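# Close every lid on the pill organiser

## Task

Press each lid of the pill organiser until it latches closed. Every pill must stay inside its compartment, and the organiser must end up standing level on its base on the table.

## Robot and tools

Robot: two arms, left_arm and right_arm, each with a five-finger hand. right_arm has a right hand; left_arm has a mirrored left hand. Base positions in the scene frame: left_arm at (-0.047, +0.525, 0) m, right_arm at (-0.038, -0.430, 0) m, both nearly unrotated. A post stands behind the arms. A loose object may occasionally get a brief outside push.

Frames. Scene frame: origin at table-top height, halfway between the nominal bases. +z is up, +x points out over the table, and left_arm is on the +y side. Image left and right do not follow these names. Each arm reports its hand pose and velocities in its own base frame. Printed positions can be off by a few centimetres. Motion offsets are taken along the current Hand target's own axes.

Hand point. This is a point fixed to the palm, 0.05 m in front of it and 0.15 m out from the wrist flange. Its +z runs along the straight fingers and +y points out of the palm. On the right hand, +x points across the palm away from the thumb; on the left hand, +x points toward the thumb. Straight fingers extend 0.06-0.07 m past the point. A bracket on the little-finger side of the wrist sticks out and can strike things. With the fingers level, the wrist may hang below the hand point and reach the table first.

execute_actions(actions, cameras). actions is a list of actions. Each action is a list of 1 to 15 rows, one row per 1/30 s step; a short action repeats its last row until step 15. Every row has 28 numbers, all in [-1, 1], and covers both arms even if only one moves:
- left dx, dy, dz, rx, ry, rz
- left little, ring, middle, index, thumb_bend, thumb_turn, force_limit, speed
- then the same fourteen numbers for the right arm.
Pose numbers are an offset from that arm's Hand target as it stood when the action began, not a place to go to. Each row counts from that same start, not from the row before. Scale: 1.0 equals 0.6 m, or 180 degrees. rx, ry, rz together form a single rotation vector. Sending six zeros asks nothing new of that arm. The controller limits each step's commanded orientation to 32 degrees from the measured one.

Hand numbers. For the fingers and thumb_bend, +1 is straight and -1 is curled. For thumb_turn, +1 puts the thumb beside the palm and -1 puts it opposite the fingers. force_limit maps linearly from -1 (about 0 N) to +1 (10 N for fingers, 15 N for the two thumb motors). speed rises from near zero at -1 to full at +0.48 and stays full above that; at full speed a finger's whole travel takes 0.49 s. No value means "unchanged". To keep a hand as it is, resend the eight numbers it was last given.

Gripping. A motor locks when it reaches its target or its force_limit. To grip more tightly, raise force_limit and send a target more closed than hand_measured. For a gentle close, use speed -0.94 or lower. With the thumb turned in front, the hand can close on objects 0.035-0.065 m thick.

move(target, speed, blend, stop_force, zero, blocking, cameras). target is one 28-number row, or a list of up to 15 such rows. The units are the same as above, and every row is an offset from the same starting Hand targets. Each hand point travels in a straight line, and all arms finish together within at most 10 s.
- speed: m/s, from 0.002 to 3.6, default 0.25. Turning is capped at twice this value in rad/s. Give one value, or one per target.
- blend: corner rounding in metres; 0, the default, stops at each target.
- stop_force: 3 to 120 N. The path ends when the wrist sensor feels that much push against the motion. It is unreliable while the hand rotates. All rows must then carry identical hand numbers, and blocking=false is not allowed with it.
- zero (default true): re-zeroes the sensor before the move.
- blocking=false: the call returns after about 0.5 s while the motion continues.
The result adds a move: line giving the ending (done, off_target, moving, held, fault) and limits (paced = the pose was clipped; held = steps were withheld). Paths do not avoid obstacles. A move is refused if the wrist would pass too close to that arm's first-joint axis; go around the base instead.

Other tools:
- wait(seconds): 0 to 3600; runs the scene without new commands.
- stop(): brakes a running move.
- zoom_image(camera, region): region is [x0, y0, x1, y1] in pixels, at most 504 by 504. It works only on cameras from the latest images: cam_high (896x504), cam_left_wrist (672x504), cam_right_wrist (672x504).
- show_instructions(): shows the reference images.
- zero_wrist_force(arm): arm is left_arm or right_arm.
- finished_scene(scene=1): ends the scene; the result must then hold on its own.
Cameras appear only when actions is empty or cameras requests them; ["all"] requests every camera.

Results. Hand target is the last commanded pose after clipping; the next offsets count from it. The hand often stops a bit short of it; send the remaining distance as an offset. Other result lines:
- end_effector_position (m), end_effector_quat_wxyz and velocities.
- Joint positions and torques.
- hand_measured, hand_stopped_by (moving, target, force, stalled, fault) and hand_load_n (N, positive when something pushes a finger open), each in motor order.
- Wrist force and torque along the end effector's axes, plus the peak since the last reading.
- Step readings from execute_actions calls.
- A MOTOR HOT line appears at 70 °C; at 85 °C the arm brakes for 30-60 s.

Things to avoid:
- Torque fault: contact torque at a joint limit (wrist joints about 13-16 N m) stops the arm for 10 s.
- Force fault: about 150 N of outside force also stops the arm.
- The arms are stiff, so aiming even slightly past a firm contact can cause a fault. Approach slowly, ideally with a small stop_force, and back off by commanding a target behind the hand point.
- Never press or close one hand on the other arm.
- Do not slam or drop anything, knock the organiser over, spill pills, or let anything leave the table.

Each tool is called after "Call:" by a JSON object that holds its "fn" and its "kwargs", one argument or row to a line.

Reference images:

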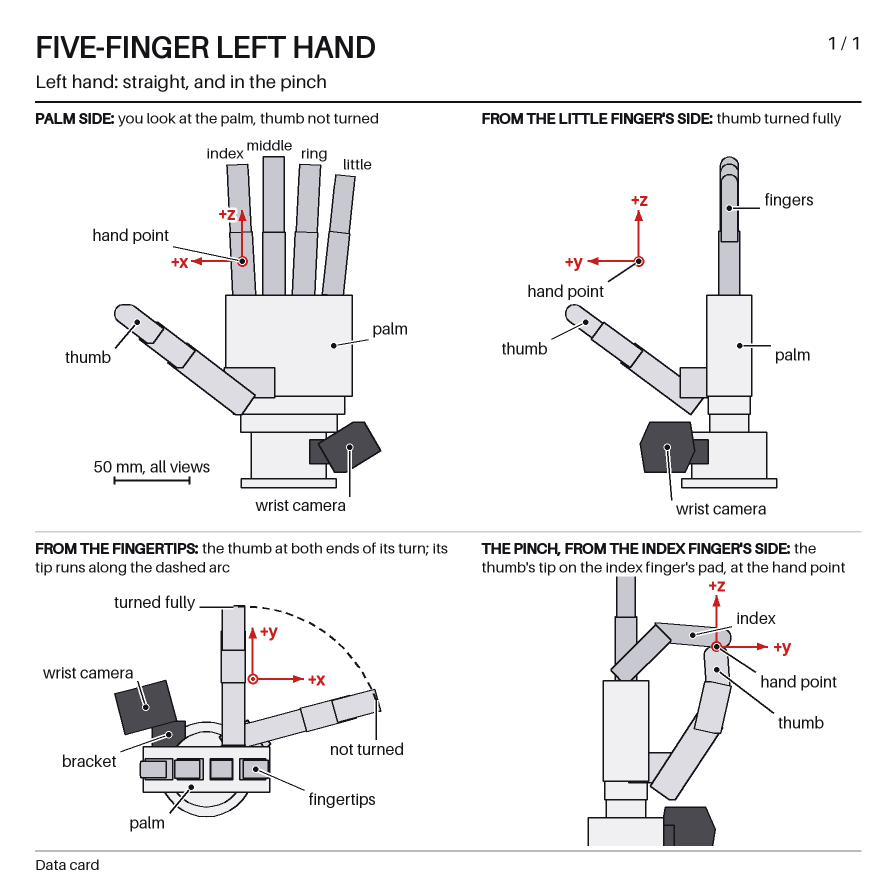

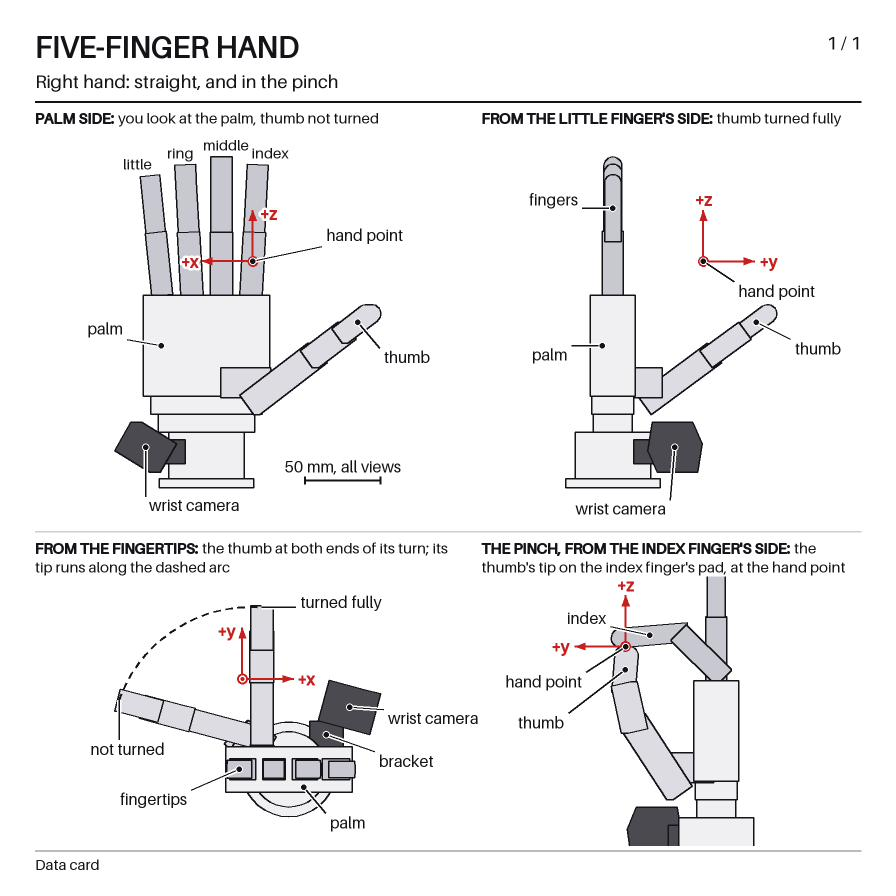

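## Session

Call:
{"fn": "execute_actions", "kwargs": {
  "actions": []
}}

Scene clock: 0.00 s.
left_arm: end_effector_position=(+0.6477, -0.4547, +0.1603) hand_measured=(+1.000, +1.000, +1.000, +1.000, +1.000, +1.000) hand_load_n=(+0.0, +0.0, +0.0, +0.0, +0.0, +0.0) hand_stopped_by=(target, target, target, target, target, target) hand_force_limit=0.00 hand_speed=-0.80 end_effector_quat_wxyz=(-0.154, +0.820, -0.454, +0.312) | right_arm: end_effector_position=(+0.3465, +0.1025, +0.1272) hand_measured=(+1.000, +1.000, +1.000, +1.000, +1.000, +1.000) hand_load_n=(+0.0, +0.0, +0.0, +0.0, +0.0, +0.0) hand_stopped_by=(target, target, target, target, target, target) hand_force_limit=0.00 hand_speed=-0.80 end_effector_quat_wxyz=(+0.120, -0.204, +0.971, -0.046)
Joint positions: left_arm=[2.701 -2.404 -0.778 2.283 -1.823 2.231] | right_arm=[-0.329 -1.562 2.072 0.807 1.528 -2.308]
Joint velocities: within noise
Joint torques (N m): no reading
Motor temperatures (°C): left_arm=[35 29 37 38 32 44] | right_arm=[36 42 43 49 34 43]
Wrist force (N): no reading
Wrist torque (N m): no reading
Wrist force, peak (N): no reading
Hand target: left_arm +0.6477, -0.4547, +0.1603; -0.154, +0.820, -0.454, +0.312 | right_arm +0.3465, +0.1025, +0.1272; +0.120, -0.204, +0.971, -0.046

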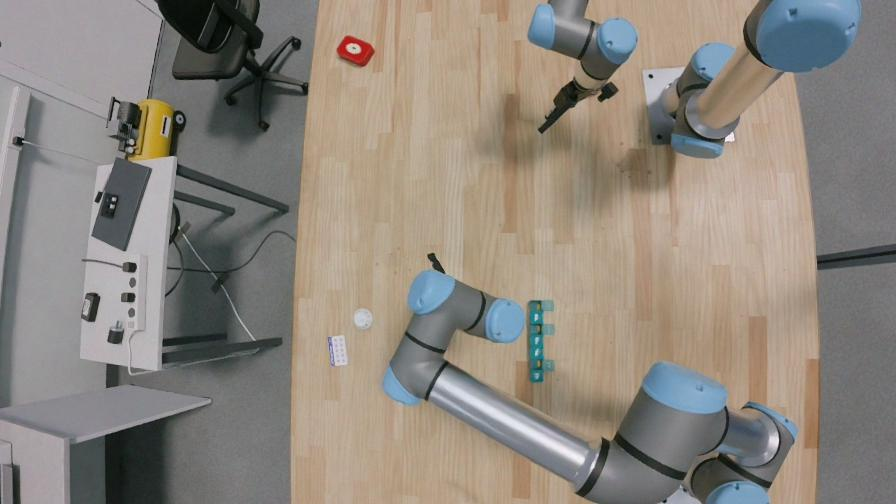

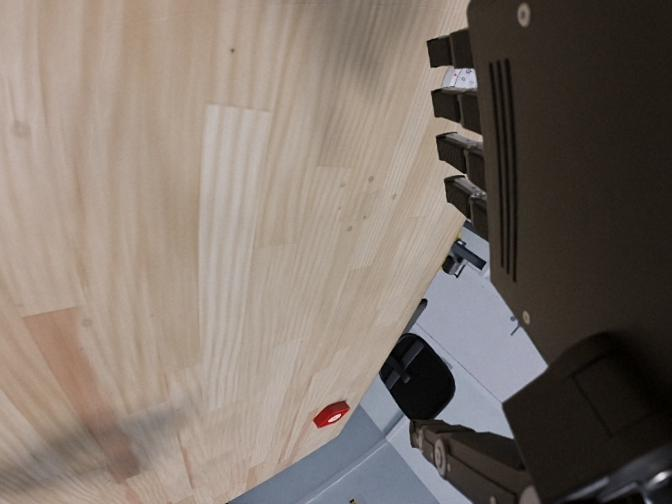

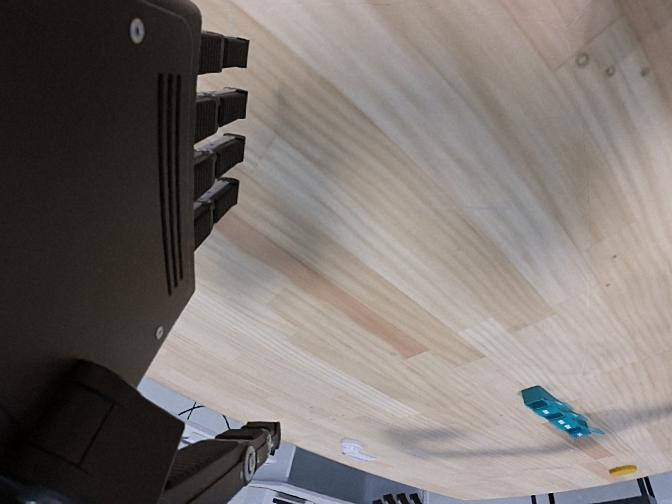

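Call:
{"fn": "zoom_image", "kwargs": {
  "camera": "cam_high",
  "region": [490, 280, 610, 400]
}}

Call:
{"fn": "zoom_image", "kwargs": {
  "camera": "cam_right_wrist",
  "region": [480, 360, 672, 504]
}}

Scaled by 4.200.

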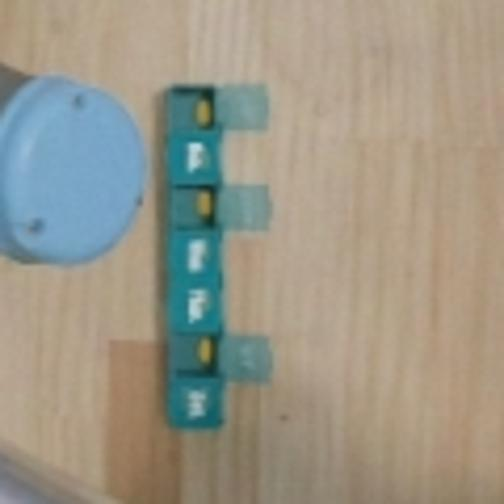

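Scaled by 2.625 from the camera's image (finer frame: 960x720).

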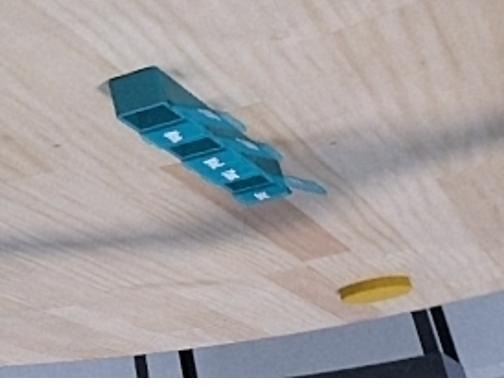

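Call:
{"fn": "move", "kwargs": {
  "target": [-0.5105,-0.3623,-0.2575,0,0,0,1,1,1,1,1,1,0,-0.8,0,0,0,0,0,0,1,1,1,1,1,1,0,-0.8],
  "cameras": ["all"]
}}

Scene clock: 73.67 s.
left_arm: end_effector_position=(+0.5681, -0.0749, +0.2799) hand_measured=(+1.000, +1.000, +1.000, +1.000, +1.000, +1.000) hand_load_n=(+0.0, +0.0, +0.0, +0.0, +0.0, -0.5) hand_stopped_by=(target, target, target, target, target, target) hand_force_limit=0.00 hand_speed=-0.80 end_effector_quat_wxyz=(-0.154, +0.820, -0.454, +0.312) | right_arm: end_effector_position=(+0.3465, +0.1025, +0.1272) hand_measured=(+1.000, +1.000, +1.000, +1.000, +1.000, +1.000) hand_load_n=(+0.0, +0.5, +0.0, +0.0, +0.0, +0.0) hand_stopped_by=(target, target, target, target, target, target) hand_force_limit=0.00 hand_speed=-0.80 end_effector_quat_wxyz=(+0.120, -0.204, +0.971, -0.046)
Joint positions: left_arm=[3.435 -1.801 -1.4 2.312 -1.35 2.798] | right_arm=[-0.329 -1.562 2.072 0.807 1.528 -2.308]
Joint torques (N m): left_arm=[13.51 25.52 25.27 -1.89 1.04 0.6] | right_arm=[1.99 -16.97 -14.83 1.49 0.06 -0.04]
Wrist force (N): left_arm=[0.5 0.2 0.0] | right_arm=[0.3 -0.3 -0.1]
Wrist torque (N m): left_arm=[0.07 -0.13 -0.12] | right_arm=[-0.03 -0.04 0.01]
Wrist force, peak (N): left_arm=[1.6 1.4 0.4] | right_arm=[0.4 -0.5 -0.4]
Hand target: left_arm +0.5681, -0.0749, +0.2799; -0.154, +0.820, -0.454, +0.312 | right_arm +0.3465, +0.1025, +0.1272; +0.120, -0.204, +0.971, -0.046
Off the commanded pose: left_arm 0.000 m, 0 deg | right_arm 0.000 m, 0 deg.
move: done

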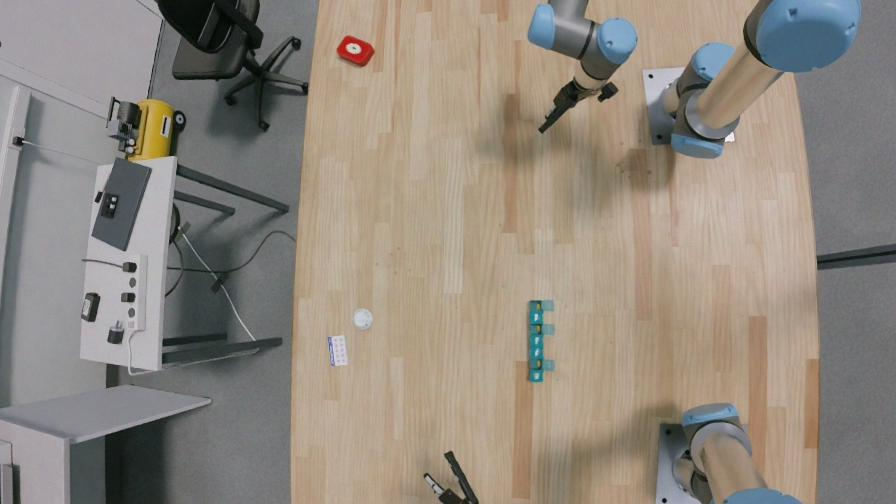

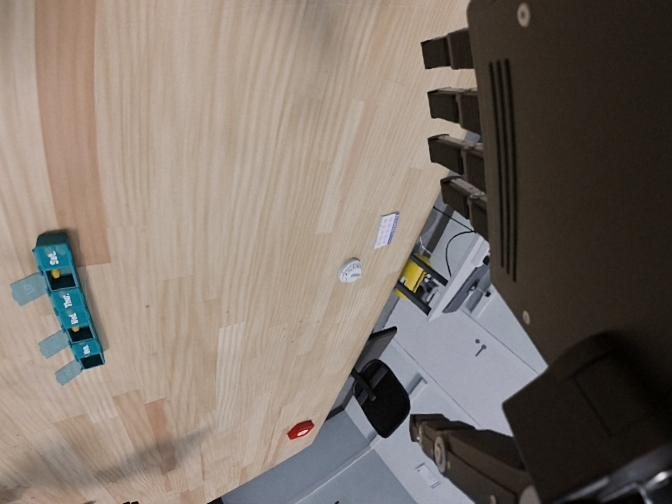

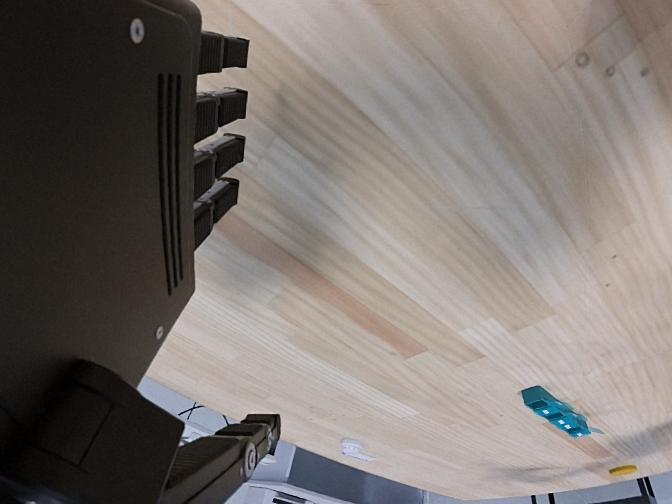

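Call:
{"fn": "zoom_image", "kwargs": {
  "camera": "cam_left_wrist",
  "region": [0, 210, 170, 400]
}}

Call:
{"fn": "zoom_image", "kwargs": {
  "camera": "cam_high",
  "region": [500, 285, 590, 395]
}}

Scaled by 2.653 from the camera's image (finer frame: 960x720).

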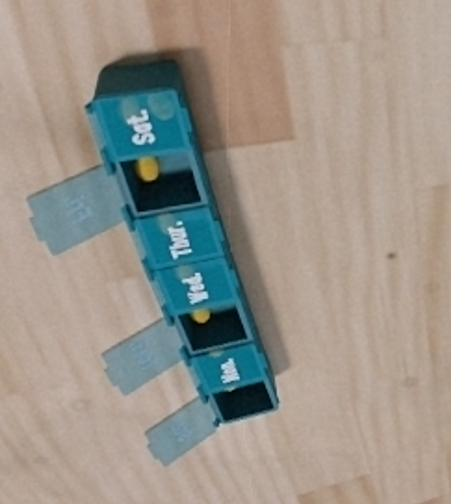

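Scaled by 4.582.

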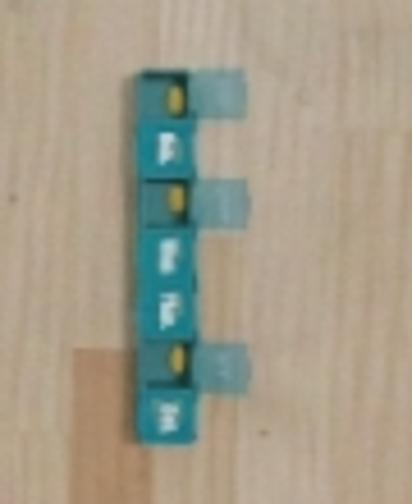

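Call:
{"fn": "move", "kwargs": {
  "target": [0,0,0,0,0,0,1,1,1,1,1,1,0,-0.8,-0.0593,0.6224,-0.1328,0.0711,-0.0555,-0.3495,-1,-1,-1,1,1,1,0.2,0],
  "cameras": ["all"],
  "speed": 0.2
}}

Scene clock: 104.50 s.
left_arm: end_effector_position=(+0.5681, -0.0749, +0.2799) hand_measured=(+1.000, +1.000, +1.000, +1.000, +1.000, +1.000) hand_load_n=(+0.0, +0.0, +0.0, +0.0, +0.0, +0.0) hand_stopped_by=(target, target, target, target, target, target) hand_force_limit=0.00 hand_speed=-0.80 end_effector_quat_wxyz=(-0.154, +0.820, -0.454, +0.312) | right_arm: end_effector_position=(+0.2147, +0.4610, +0.1602) hand_measured=(-1.000, -1.000, -1.000, +1.000, +1.000, +1.000) hand_load_n=(+0.0, +0.0, +0.0, +0.0, +0.0, +0.0) hand_stopped_by=(target, target, target, target, target, target) hand_force_limit=0.20 hand_speed=0.00 end_effector_quat_wxyz=(-0.179, +0.668, -0.698, +0.187)
Joint positions: left_arm=[3.435 -1.801 -1.4 2.312 -1.35 2.798] | right_arm=[0.961 -1.19 1.503 0.959 2.007 -2.203]
Joint torques (N m): left_arm=[13.75 19.31 26.57 -2.25 1.21 -0.31] | right_arm=[7.51 -28.29 -22.22 -0.24 -1.09 1.74]
Wrist force (N): left_arm=[0.7 0.1 -0.1] | right_arm=[0.6 0.1 -0.3]
Wrist torque (N m): left_arm=[0.06 -0.17 -0.10] | right_arm=[-0.05 -0.12 0.11]
Wrist force, peak (N): left_arm=[0.8 0.2 0.1] | right_arm=[0.5 -1.6 0.4]
Hand target: left_arm +0.5681, -0.0749, +0.2799; -0.154, +0.820, -0.454, +0.312 | right_arm +0.2147, +0.4611, +0.1602; -0.179, +0.668, -0.698, +0.187
Off the commanded pose: left_arm 0.000 m, 0 deg | right_arm 0.000 m, 0 deg.
move: done

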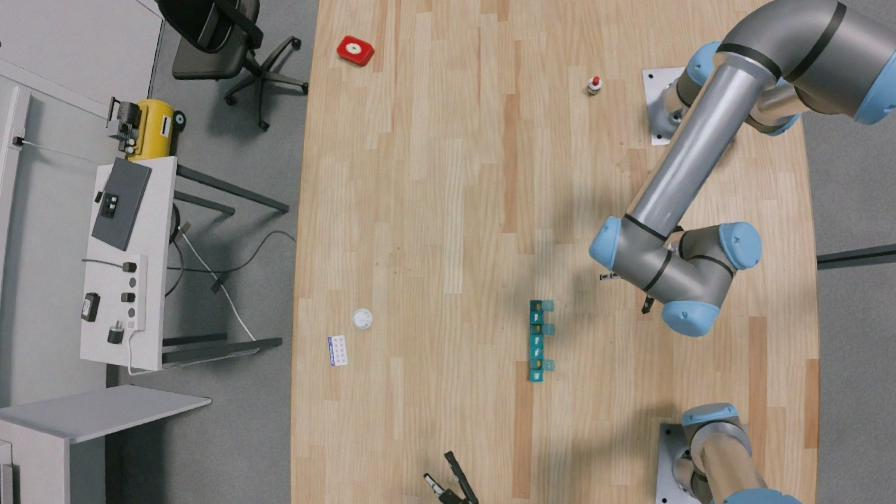

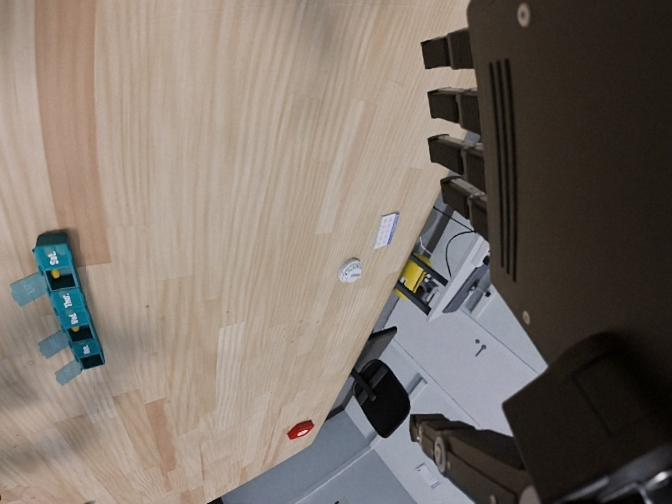

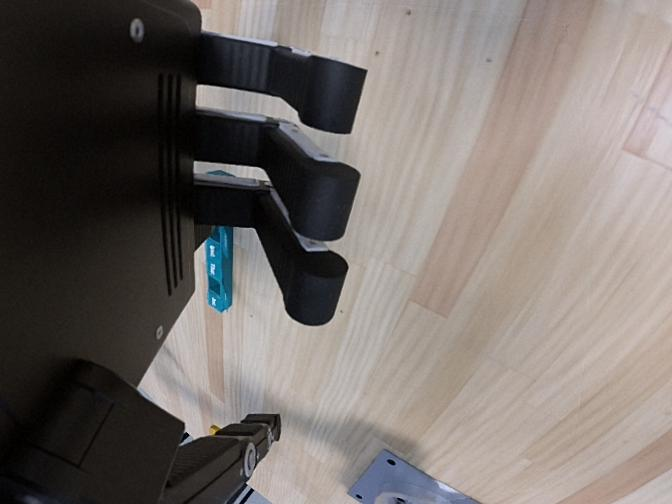

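Call:
{"fn": "zoom_image", "kwargs": {
  "camera": "cam_high",
  "region": [520, 220, 680, 400]
}}

Scaled by 2.800.

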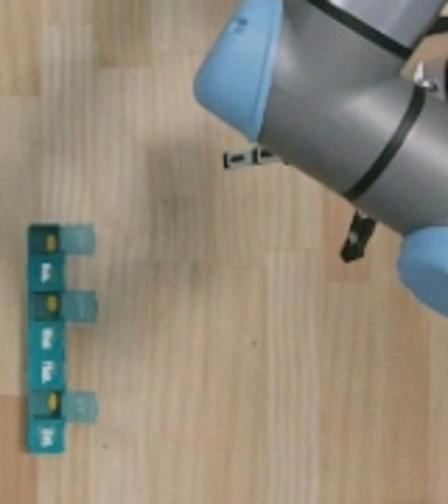

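Call:
{"fn": "zoom_image", "kwargs": {
  "camera": "cam_high",
  "region": [400, 434, 500, 504]
}}

Scaled by 5.040.

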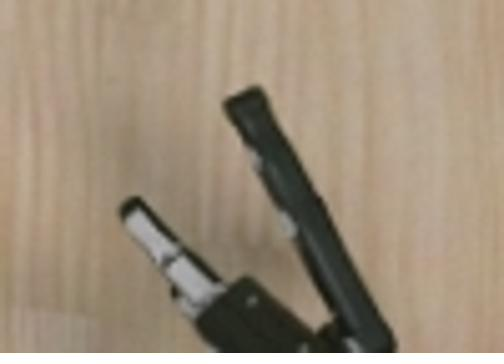

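Call:
{"fn": "move", "kwargs": {
  "target": [0.0248,0.4063,0.0707,-0.1958,0.0935,0.1319,-1,-1,-1,-1,1,-1,0.2,0,0,0,0,0,0,0,-1,-1,-1,1,1,1,0.2,0],
  "cameras": ["all"],
  "speed": 0.2
}}

Scene clock: 187.13 s.
left_arm: end_effector_position=(+0.4433, -0.2203, +0.1226) hand_measured=(-1.000, -1.000, -1.000, -1.000, +1.000, -1.000) hand_load_n=(+0.0, +0.0, +0.0, +0.0, +0.0, +0.0) hand_stopped_by=(target, target, target, target, target, target) hand_force_limit=0.20 hand_speed=0.00 end_effector_quat_wxyz=(+0.106, +0.665, -0.700, +0.238) | right_arm: end_effector_position=(+0.2147, +0.4611, +0.1602) hand_measured=(-1.000, -1.000, -1.000, +1.000, +1.000, +1.000) hand_load_n=(+0.0, +0.0, +0.0, +0.0, +0.0, +0.0) hand_stopped_by=(target, target, target, target, target, target) hand_force_limit=0.20 hand_speed=0.00 end_effector_quat_wxyz=(-0.179, +0.668, -0.698, +0.187)
Joint positions: left_arm=[3.27 -2.071 -1.568 2.191 -1.057 3.288] | right_arm=[0.961 -1.19 1.502 0.959 2.007 -2.203]
Joint torques (N m): left_arm=[9.84 32.49 22.39 -0.25 -0.22 0.6] | right_arm=[12.22 -28.88 -18.82 0.48 1.64 -1.99]
Wrist force (N): left_arm=[0.6 0.2 -0.4] | right_arm=[0.6 0.1 -0.1]
Wrist torque (N m): left_arm=[0.06 -0.20 -0.12] | right_arm=[-0.04 -0.12 0.11]
Wrist force, peak (N): left_arm=[0.9 0.4 0.7] | right_arm=[0.7 0.7 -0.4]
Hand target: left_arm +0.4433, -0.2203, +0.1226; +0.106, +0.665, -0.700, +0.238 | right_arm +0.2147, +0.4611, +0.1602; -0.179, +0.668, -0.698, +0.187
Off the commanded pose: left_arm 0.000 m, 0 deg | right_arm 0.000 m, 0 deg.
move: done

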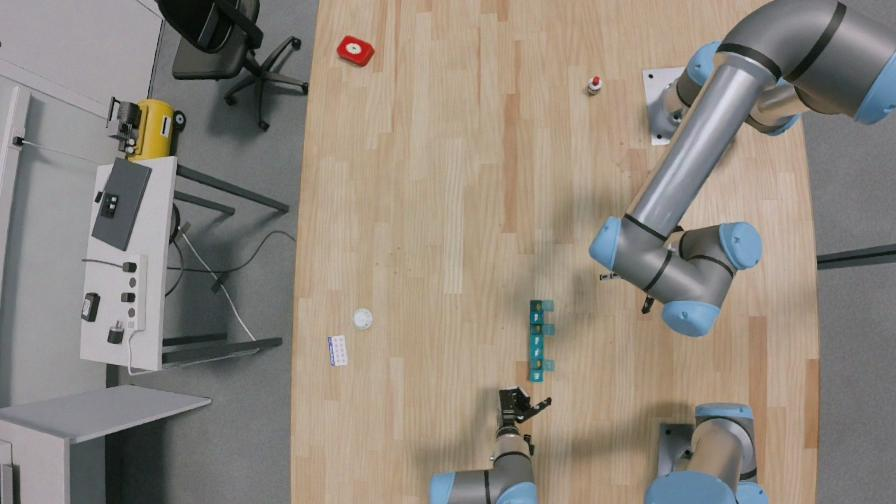

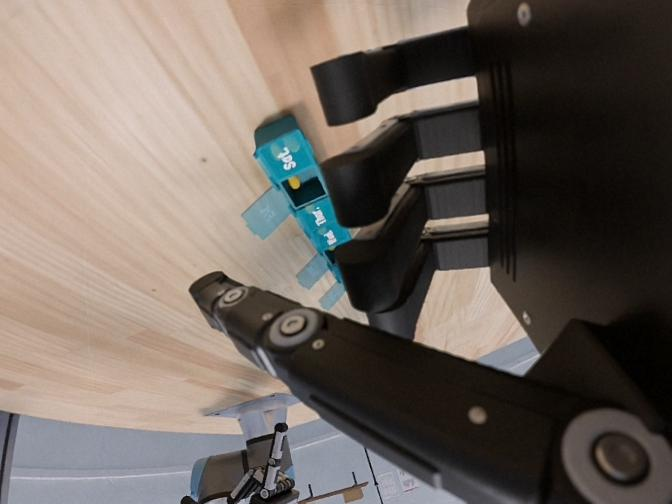

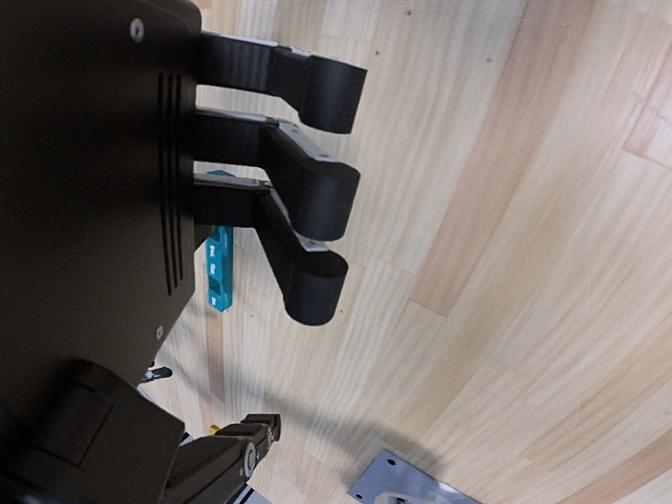

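Call:
{"fn": "move", "kwargs": {
  "target": [-0.01,-0.0975,0.0166,0,0,0,1,1,1,1,1,1,0.2,0,0,0,0,0,0,0,-1,-1,-1,1,1,1,0.2,0],
  "cameras": ["all"],
  "speed": 0.2
}}

Call:
{"fn": "zoom_image", "kwargs": {
  "camera": "cam_left_wrist",
  "region": [100, 80, 350, 330]
}}

Scene clock: 195.13 s.
left_arm: end_effector_position=(+0.5030, -0.2198, +0.1224) hand_measured=(+1.000, +1.000, +1.000, +1.000, +1.000, +1.000) hand_load_n=(+0.0, +0.0, -0.5, +0.0, +0.0, +0.0) hand_stopped_by=(target, target, target, target, target, target) hand_force_limit=0.20 hand_speed=0.00 end_effector_quat_wxyz=(+0.106, +0.665, -0.700, +0.238) | right_arm: end_effector_position=(+0.2147, +0.4611, +0.1602) hand_measured=(-1.000, -1.000, -1.000, +1.000, +1.000, +1.000) hand_load_n=(+0.0, +0.0, +0.0, +0.0, +0.0, +0.0) hand_stopped_by=(target, target, target, target, target, target) hand_force_limit=0.20 hand_speed=0.00 end_effector_quat_wxyz=(-0.179, +0.668, -0.698, +0.187)
Joint positions: left_arm=[3.256 -2.2 -1.353 2.113 -1.059 3.272] | right_arm=[0.961 -1.19 1.502 0.959 2.007 -2.203]
Joint torques (N m): left_arm=[13.4 32.09 23.35 -4.13 1.69 -0.63] | right_arm=[8.71 -32.46 -12.87 0.24 2.1 -2.36]
Wrist force (N): left_arm=[0.4 0.3 -0.3] | right_arm=[0.4 0.7 -0.2]
Wrist torque (N m): left_arm=[0.06 -0.12 0.01] | right_arm=[0.05 -0.09 0.12]
Wrist force, peak (N): left_arm=[0.2 1.8 -0.8] | right_arm=[0.7 0.2 -0.7]
Hand target: left_arm +0.5030, -0.2198, +0.1224; +0.106, +0.665, -0.700, +0.238 | right_arm +0.2147, +0.4611, +0.1602; -0.179, +0.668, -0.698, +0.187
Off the commanded pose: left_arm 0.000 m, 0 deg | right_arm 0.000 m, 0 deg.
move: done

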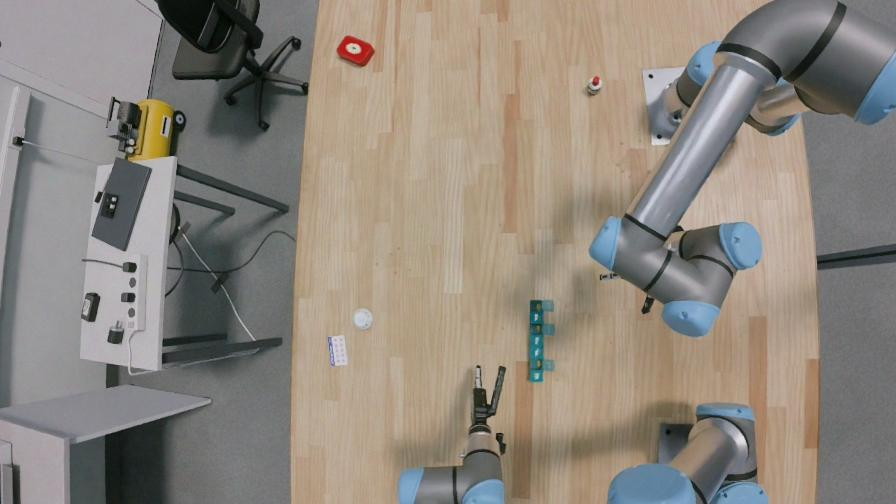

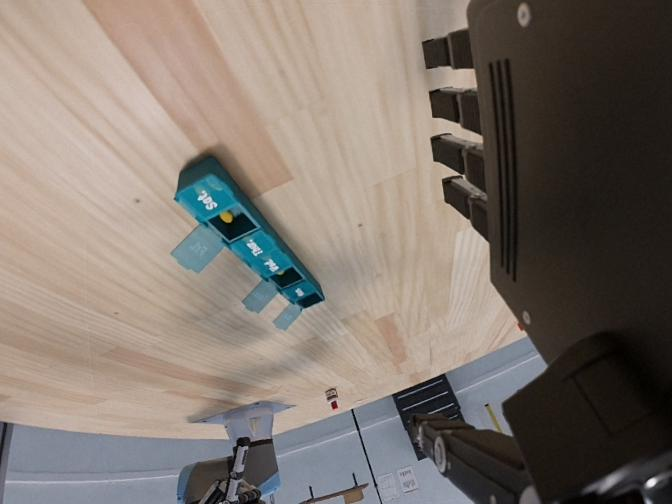

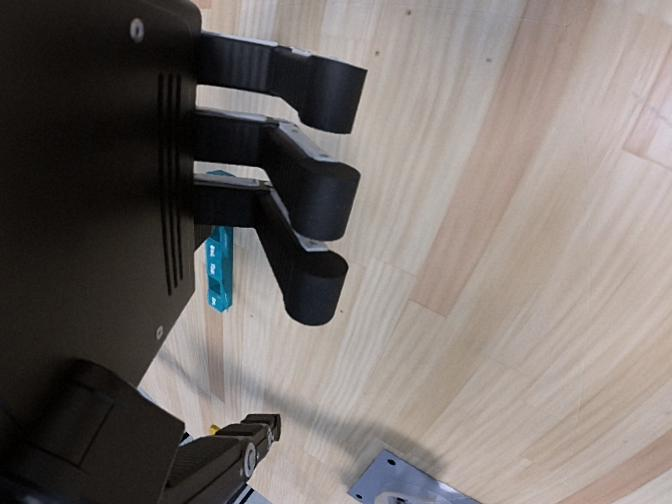

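Scaled by 2.016 from the camera's image (finer frame: 960x720).

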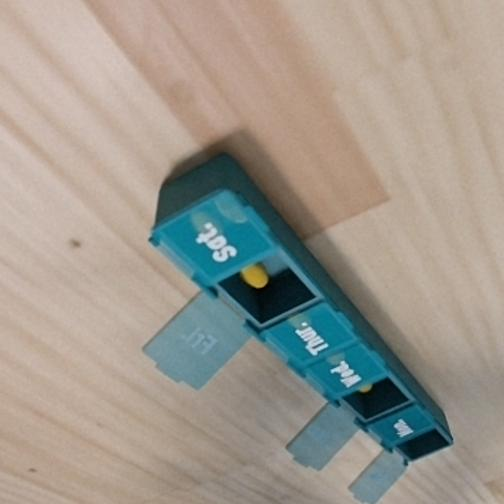

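Call:
{"fn": "move", "kwargs": {
  "target": [0,0,0,0,0,0,1,1,1,1,1,1,0.2,0,-0.1333,0.036,0.1524,0,0,0,-1,-1,-1,1,1,1,0.2,0],
  "cameras": ["all"],
  "speed": 0.08,
  "stop_force": 10
}}

Call:
{"fn": "zoom_image", "kwargs": {
  "camera": "cam_left_wrist",
  "region": [100, 130, 350, 380]
}}

Call:
{"fn": "zoom_image", "kwargs": {
  "camera": "cam_high",
  "region": [510, 270, 650, 390]
}}

Scene clock: 228.50 s.
left_arm: end_effector_position=(+0.5030, -0.2198, +0.1224) hand_measured=(+1.000, +1.000, +1.000, +1.000, +1.000, +1.000) hand_load_n=(+0.0, +0.0, +0.0, +0.0, +0.0, +0.0) hand_stopped_by=(target, target, target, target, target, target) hand_force_limit=0.20 hand_speed=0.00 end_effector_quat_wxyz=(+0.106, +0.665, -0.700, +0.238) | right_arm: end_effector_position=(+0.2452, +0.5398, +0.0702) hand_measured=(-1.000, -1.000, -1.000, +1.000, +1.000, +1.000) hand_load_n=(+0.5, +0.0, +0.0, +0.0, +0.0, +0.0) hand_stopped_by=(target, target, target, target, target, target) hand_force_limit=0.20 hand_speed=0.00 end_effector_quat_wxyz=(-0.179, +0.668, -0.698, +0.187)
Joint positions: left_arm=[3.256 -2.2 -1.353 2.113 -1.059 3.272] | right_arm=[0.999 -0.916 1.322 0.883 2.018 -2.162]
Joint torques (N m): left_arm=[13.25 31.73 22.69 -4.15 1.62 -0.78] | right_arm=[-11.99 -36.42 -20.09 3.53 -0.97 -2.11]
Wrist force (N): left_arm=[0.5 0.3 -0.3] | right_arm=[0.4 0.4 -0.4]
Wrist torque (N m): left_arm=[0.06 -0.13 0.02] | right_arm=[0.00 -0.10 0.00]
Wrist force, peak (N): left_arm=[0.7 0.4 -0.5] | right_arm=[0.6 0.2 -1.0]
Hand target: left_arm +0.5030, -0.2198, +0.1224; +0.106, +0.665, -0.700, +0.238 | right_arm +0.2452, +0.5398, +0.0702; -0.179, +0.668, -0.698, +0.187
Off the commanded pose: left_arm 0.000 m, 0 deg | right_arm 0.000 m, 0 deg.
move: done

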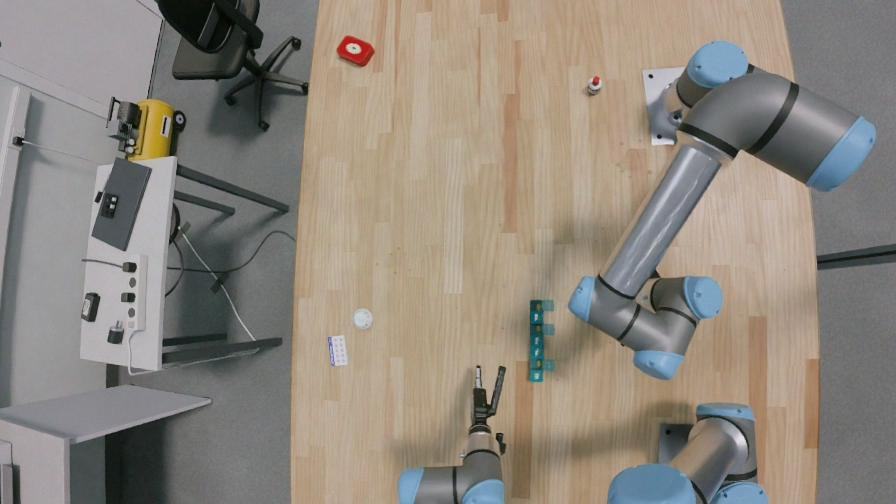

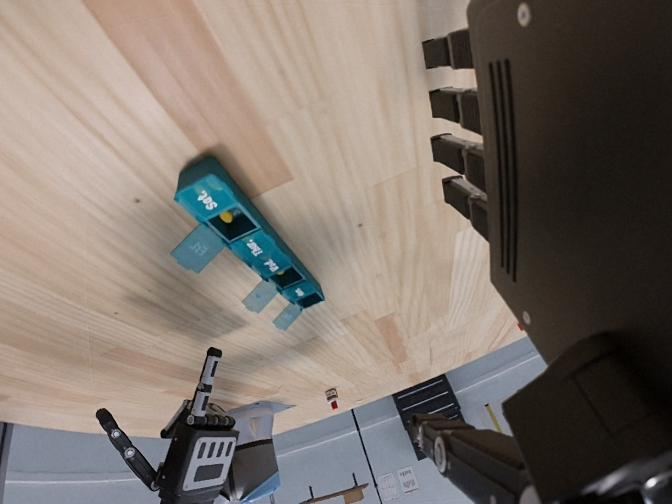

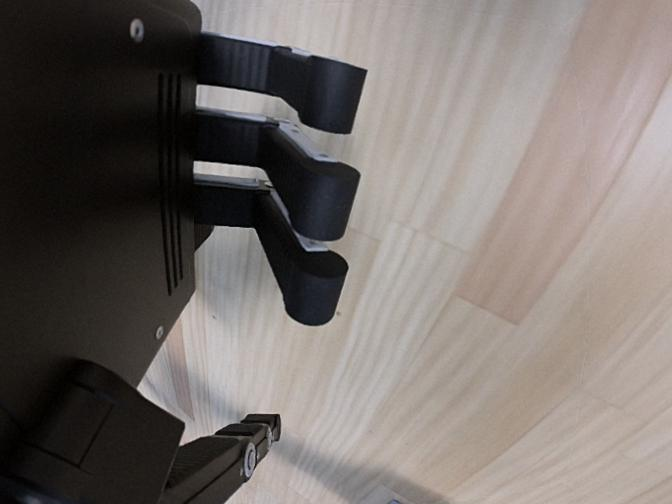

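Scaled by 2.016 from the camera's image (finer frame: 960x720).

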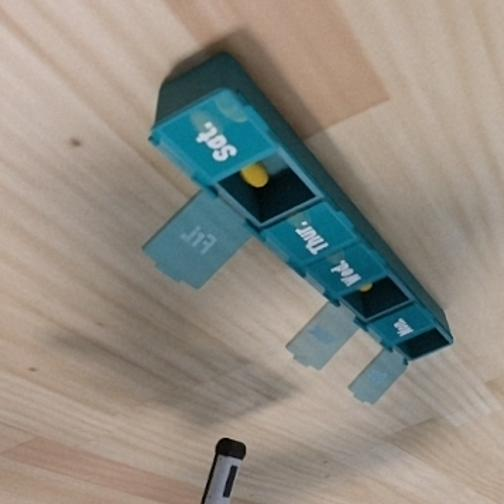

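Scaled by 3.600.

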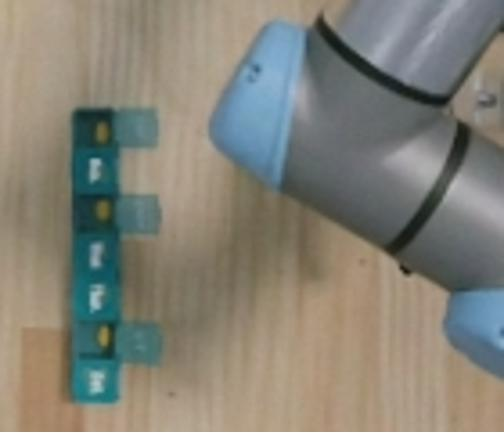

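Call:
{"fn": "move", "kwargs": {
  "target": [0,0,0,0,0,0,1,1,1,1,1,1,0.2,0,-0.1333,-0.0726,-0.0158,0,0,0,-1,-1,-1,1,1,1,0.2,0],
  "cameras": ["all"],
  "speed": 0.08,
  "stop_force": 10
}}

Call:
{"fn": "zoom_image", "kwargs": {
  "camera": "cam_left_wrist",
  "region": [100, 130, 350, 380]
}}

Call:
{"fn": "zoom_image", "kwargs": {
  "camera": "cam_high",
  "region": [510, 270, 650, 390]
}}

Scene clock: 265.17 s.
left_arm: end_effector_position=(+0.5030, -0.2198, +0.1224) hand_measured=(+1.000, +1.000, +1.000, +1.000, +1.000, +1.000) hand_load_n=(+0.0, +0.0, +0.0, +0.0, +0.0, +0.0) hand_stopped_by=(target, target, target, target, target, target) hand_force_limit=0.20 hand_speed=0.00 end_effector_quat_wxyz=(+0.106, +0.665, -0.700, +0.238) | right_arm: end_effector_position=(+0.2817, +0.6182, +0.1001) hand_measured=(-1.000, -1.000, -1.000, +1.000, +1.000, +1.000) hand_load_n=(+0.0, +0.0, +0.0, +0.0, -0.5, +0.0) hand_stopped_by=(target, target, target, target, target, target) hand_force_limit=0.20 hand_speed=0.00 end_effector_quat_wxyz=(-0.179, +0.668, -0.698, +0.187)
Joint positions: left_arm=[3.256 -2.2 -1.353 2.113 -1.059 3.272] | right_arm=[1.019 -0.713 0.884 1.127 2.023 -2.142]
Joint torques (N m): left_arm=[13.25 32.63 22.64 -4.16 1.63 -0.79] | right_arm=[-9.58 -44.67 -24.07 2.47 -0.96 -1.81]
Wrist force (N): left_arm=[0.4 0.4 -0.2] | right_arm=[0.4 0.2 -0.3]
Wrist torque (N m): left_arm=[0.07 -0.13 0.01] | right_arm=[-0.03 -0.09 -0.04]
Wrist force, peak (N): left_arm=[0.7 0.2 -0.5] | right_arm=[1.1 0.8 -0.2]
Hand target: left_arm +0.5030, -0.2198, +0.1224; +0.106, +0.665, -0.700, +0.238 | right_arm +0.2817, +0.6182, +0.1001; -0.179, +0.668, -0.698, +0.187
Off the commanded pose: left_arm 0.000 m, 0 deg | right_arm 0.000 m, 0 deg.
move: done

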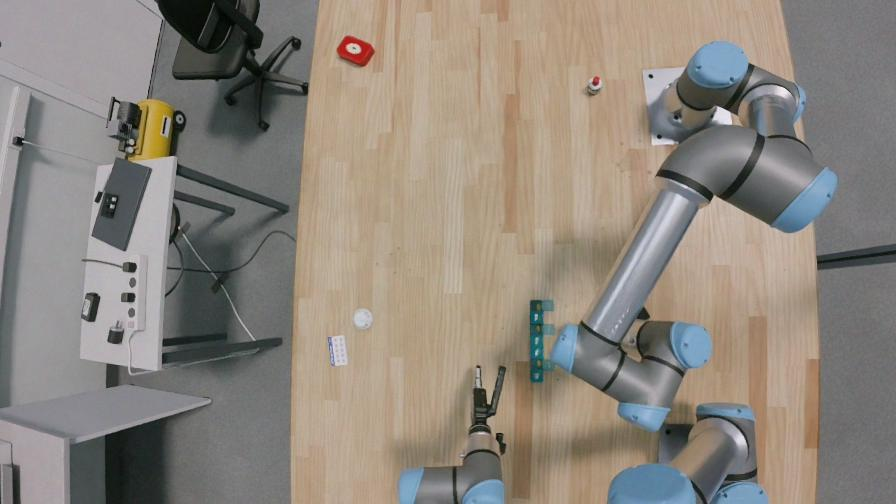

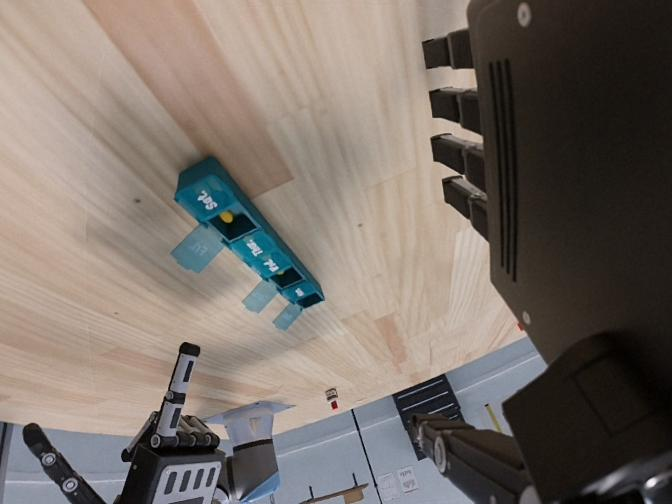

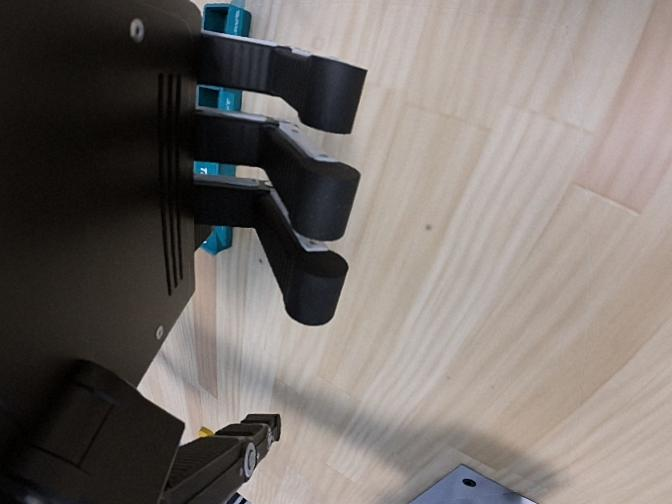

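Scaled by 2.016 from the camera's image (finer frame: 960x720).

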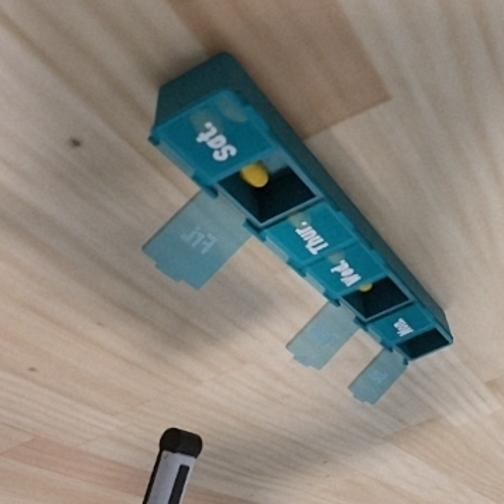

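Scaled by 3.600.

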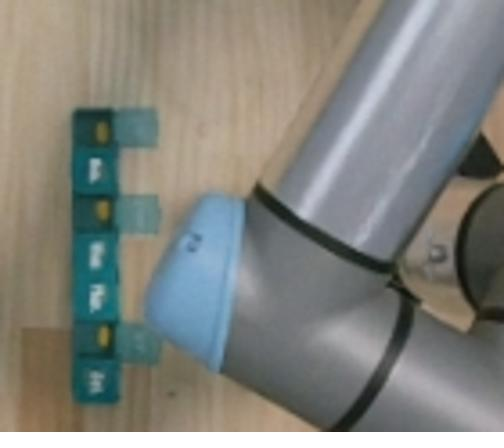

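Call:
{"fn": "move", "kwargs": {
  "target": [0,0,0,0,0,0,1,1,1,1,1,1,0.2,0,0,-0.0722,0.0417,0,0,0,-1,-1,-1,1,1,1,0.2,0],
  "cameras": ["all"],
  "speed": 0.08,
  "stop_force": 10
}}

Call:
{"fn": "zoom_image", "kwargs": {
  "camera": "cam_left_wrist",
  "region": [100, 130, 350, 380]
}}

Call:
{"fn": "zoom_image", "kwargs": {
  "camera": "cam_high",
  "region": [510, 270, 650, 390]
}}

Scene clock: 279.20 s.
left_arm: end_effector_position=(+0.5030, -0.2198, +0.1224) hand_measured=(+1.000, +1.000, +1.000, +1.000, +1.000, +1.000) hand_load_n=(+0.0, +0.0, +0.0, +0.0, +0.0, +0.0) hand_stopped_by=(target, target, target, target, target, target) hand_force_limit=0.20 hand_speed=0.00 end_effector_quat_wxyz=(+0.106, +0.665, -0.700, +0.238) | right_arm: end_effector_position=(+0.3317, +0.6160, +0.1001) hand_measured=(-1.000, -1.000, -1.000, +1.000, +1.000, +1.000) hand_load_n=(+0.5, +0.0, +0.0, +0.0, +0.0, +0.0) hand_stopped_by=(target, target, target, target, target, target) hand_force_limit=0.20 hand_speed=0.00 end_effector_quat_wxyz=(-0.179, +0.668, -0.698, +0.187)
Joint positions: left_arm=[3.256 -2.2 -1.353 2.113 -1.059 3.272] | right_arm=[0.949 -0.665 0.788 1.143 2.003 -2.215]
Joint torques (N m): left_arm=[12.91 32.37 22.73 -4.2 1.67 -0.79] | right_arm=[12.11 -56.47 -23.68 0.13 2.71 1.25]
Wrist force (N): left_arm=[0.5 0.2 -0.5] | right_arm=[0.5 0.3 -0.2]
Wrist torque (N m): left_arm=[0.05 -0.15 0.02] | right_arm=[-0.02 -0.11 0.10]
Wrist force, peak (N): left_arm=[0.5 0.5 -0.4] | right_arm=[0.5 1.0 -0.7]
Hand target: left_arm +0.5030, -0.2198, +0.1224; +0.106, +0.665, -0.700, +0.238 | right_arm +0.3317, +0.6160, +0.1001; -0.179, +0.668, -0.698, +0.187
Off the commanded pose: left_arm 0.000 m, 0 deg | right_arm 0.000 m, 0 deg.
move: done

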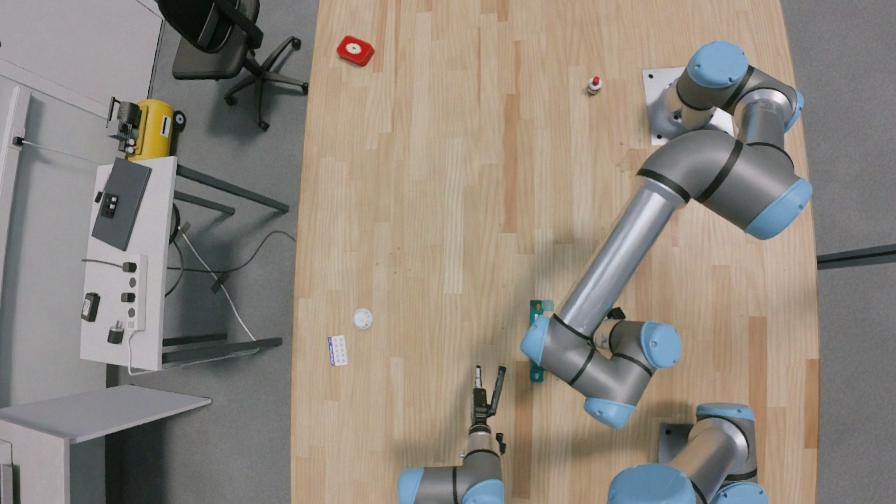

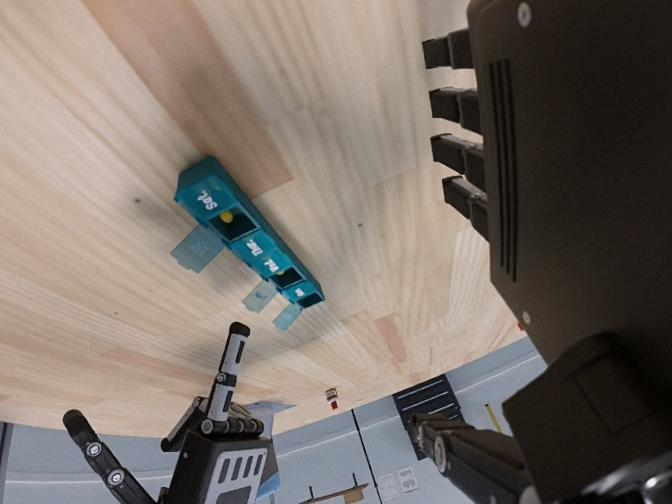

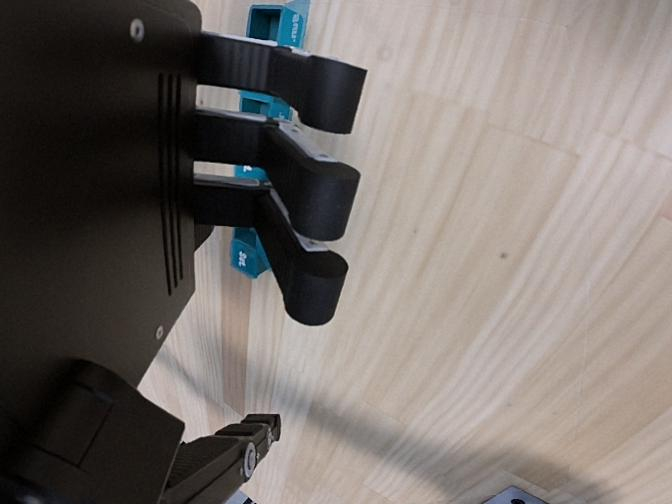

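Scaled by 2.016 from the camera's image (finer frame: 960x720).

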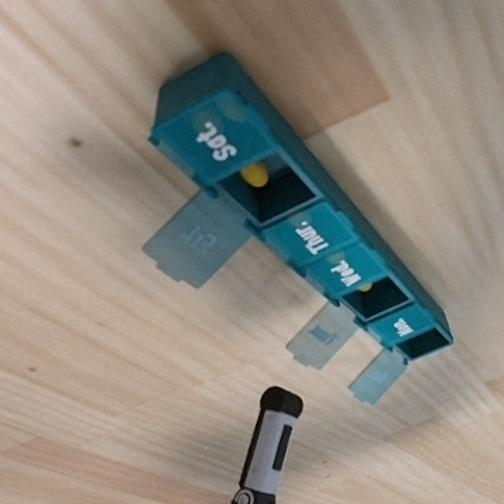

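Scaled by 3.600.

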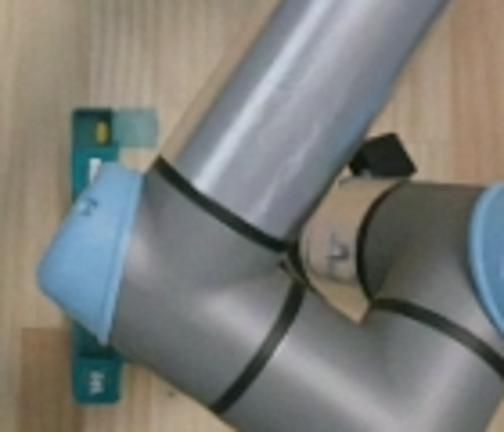

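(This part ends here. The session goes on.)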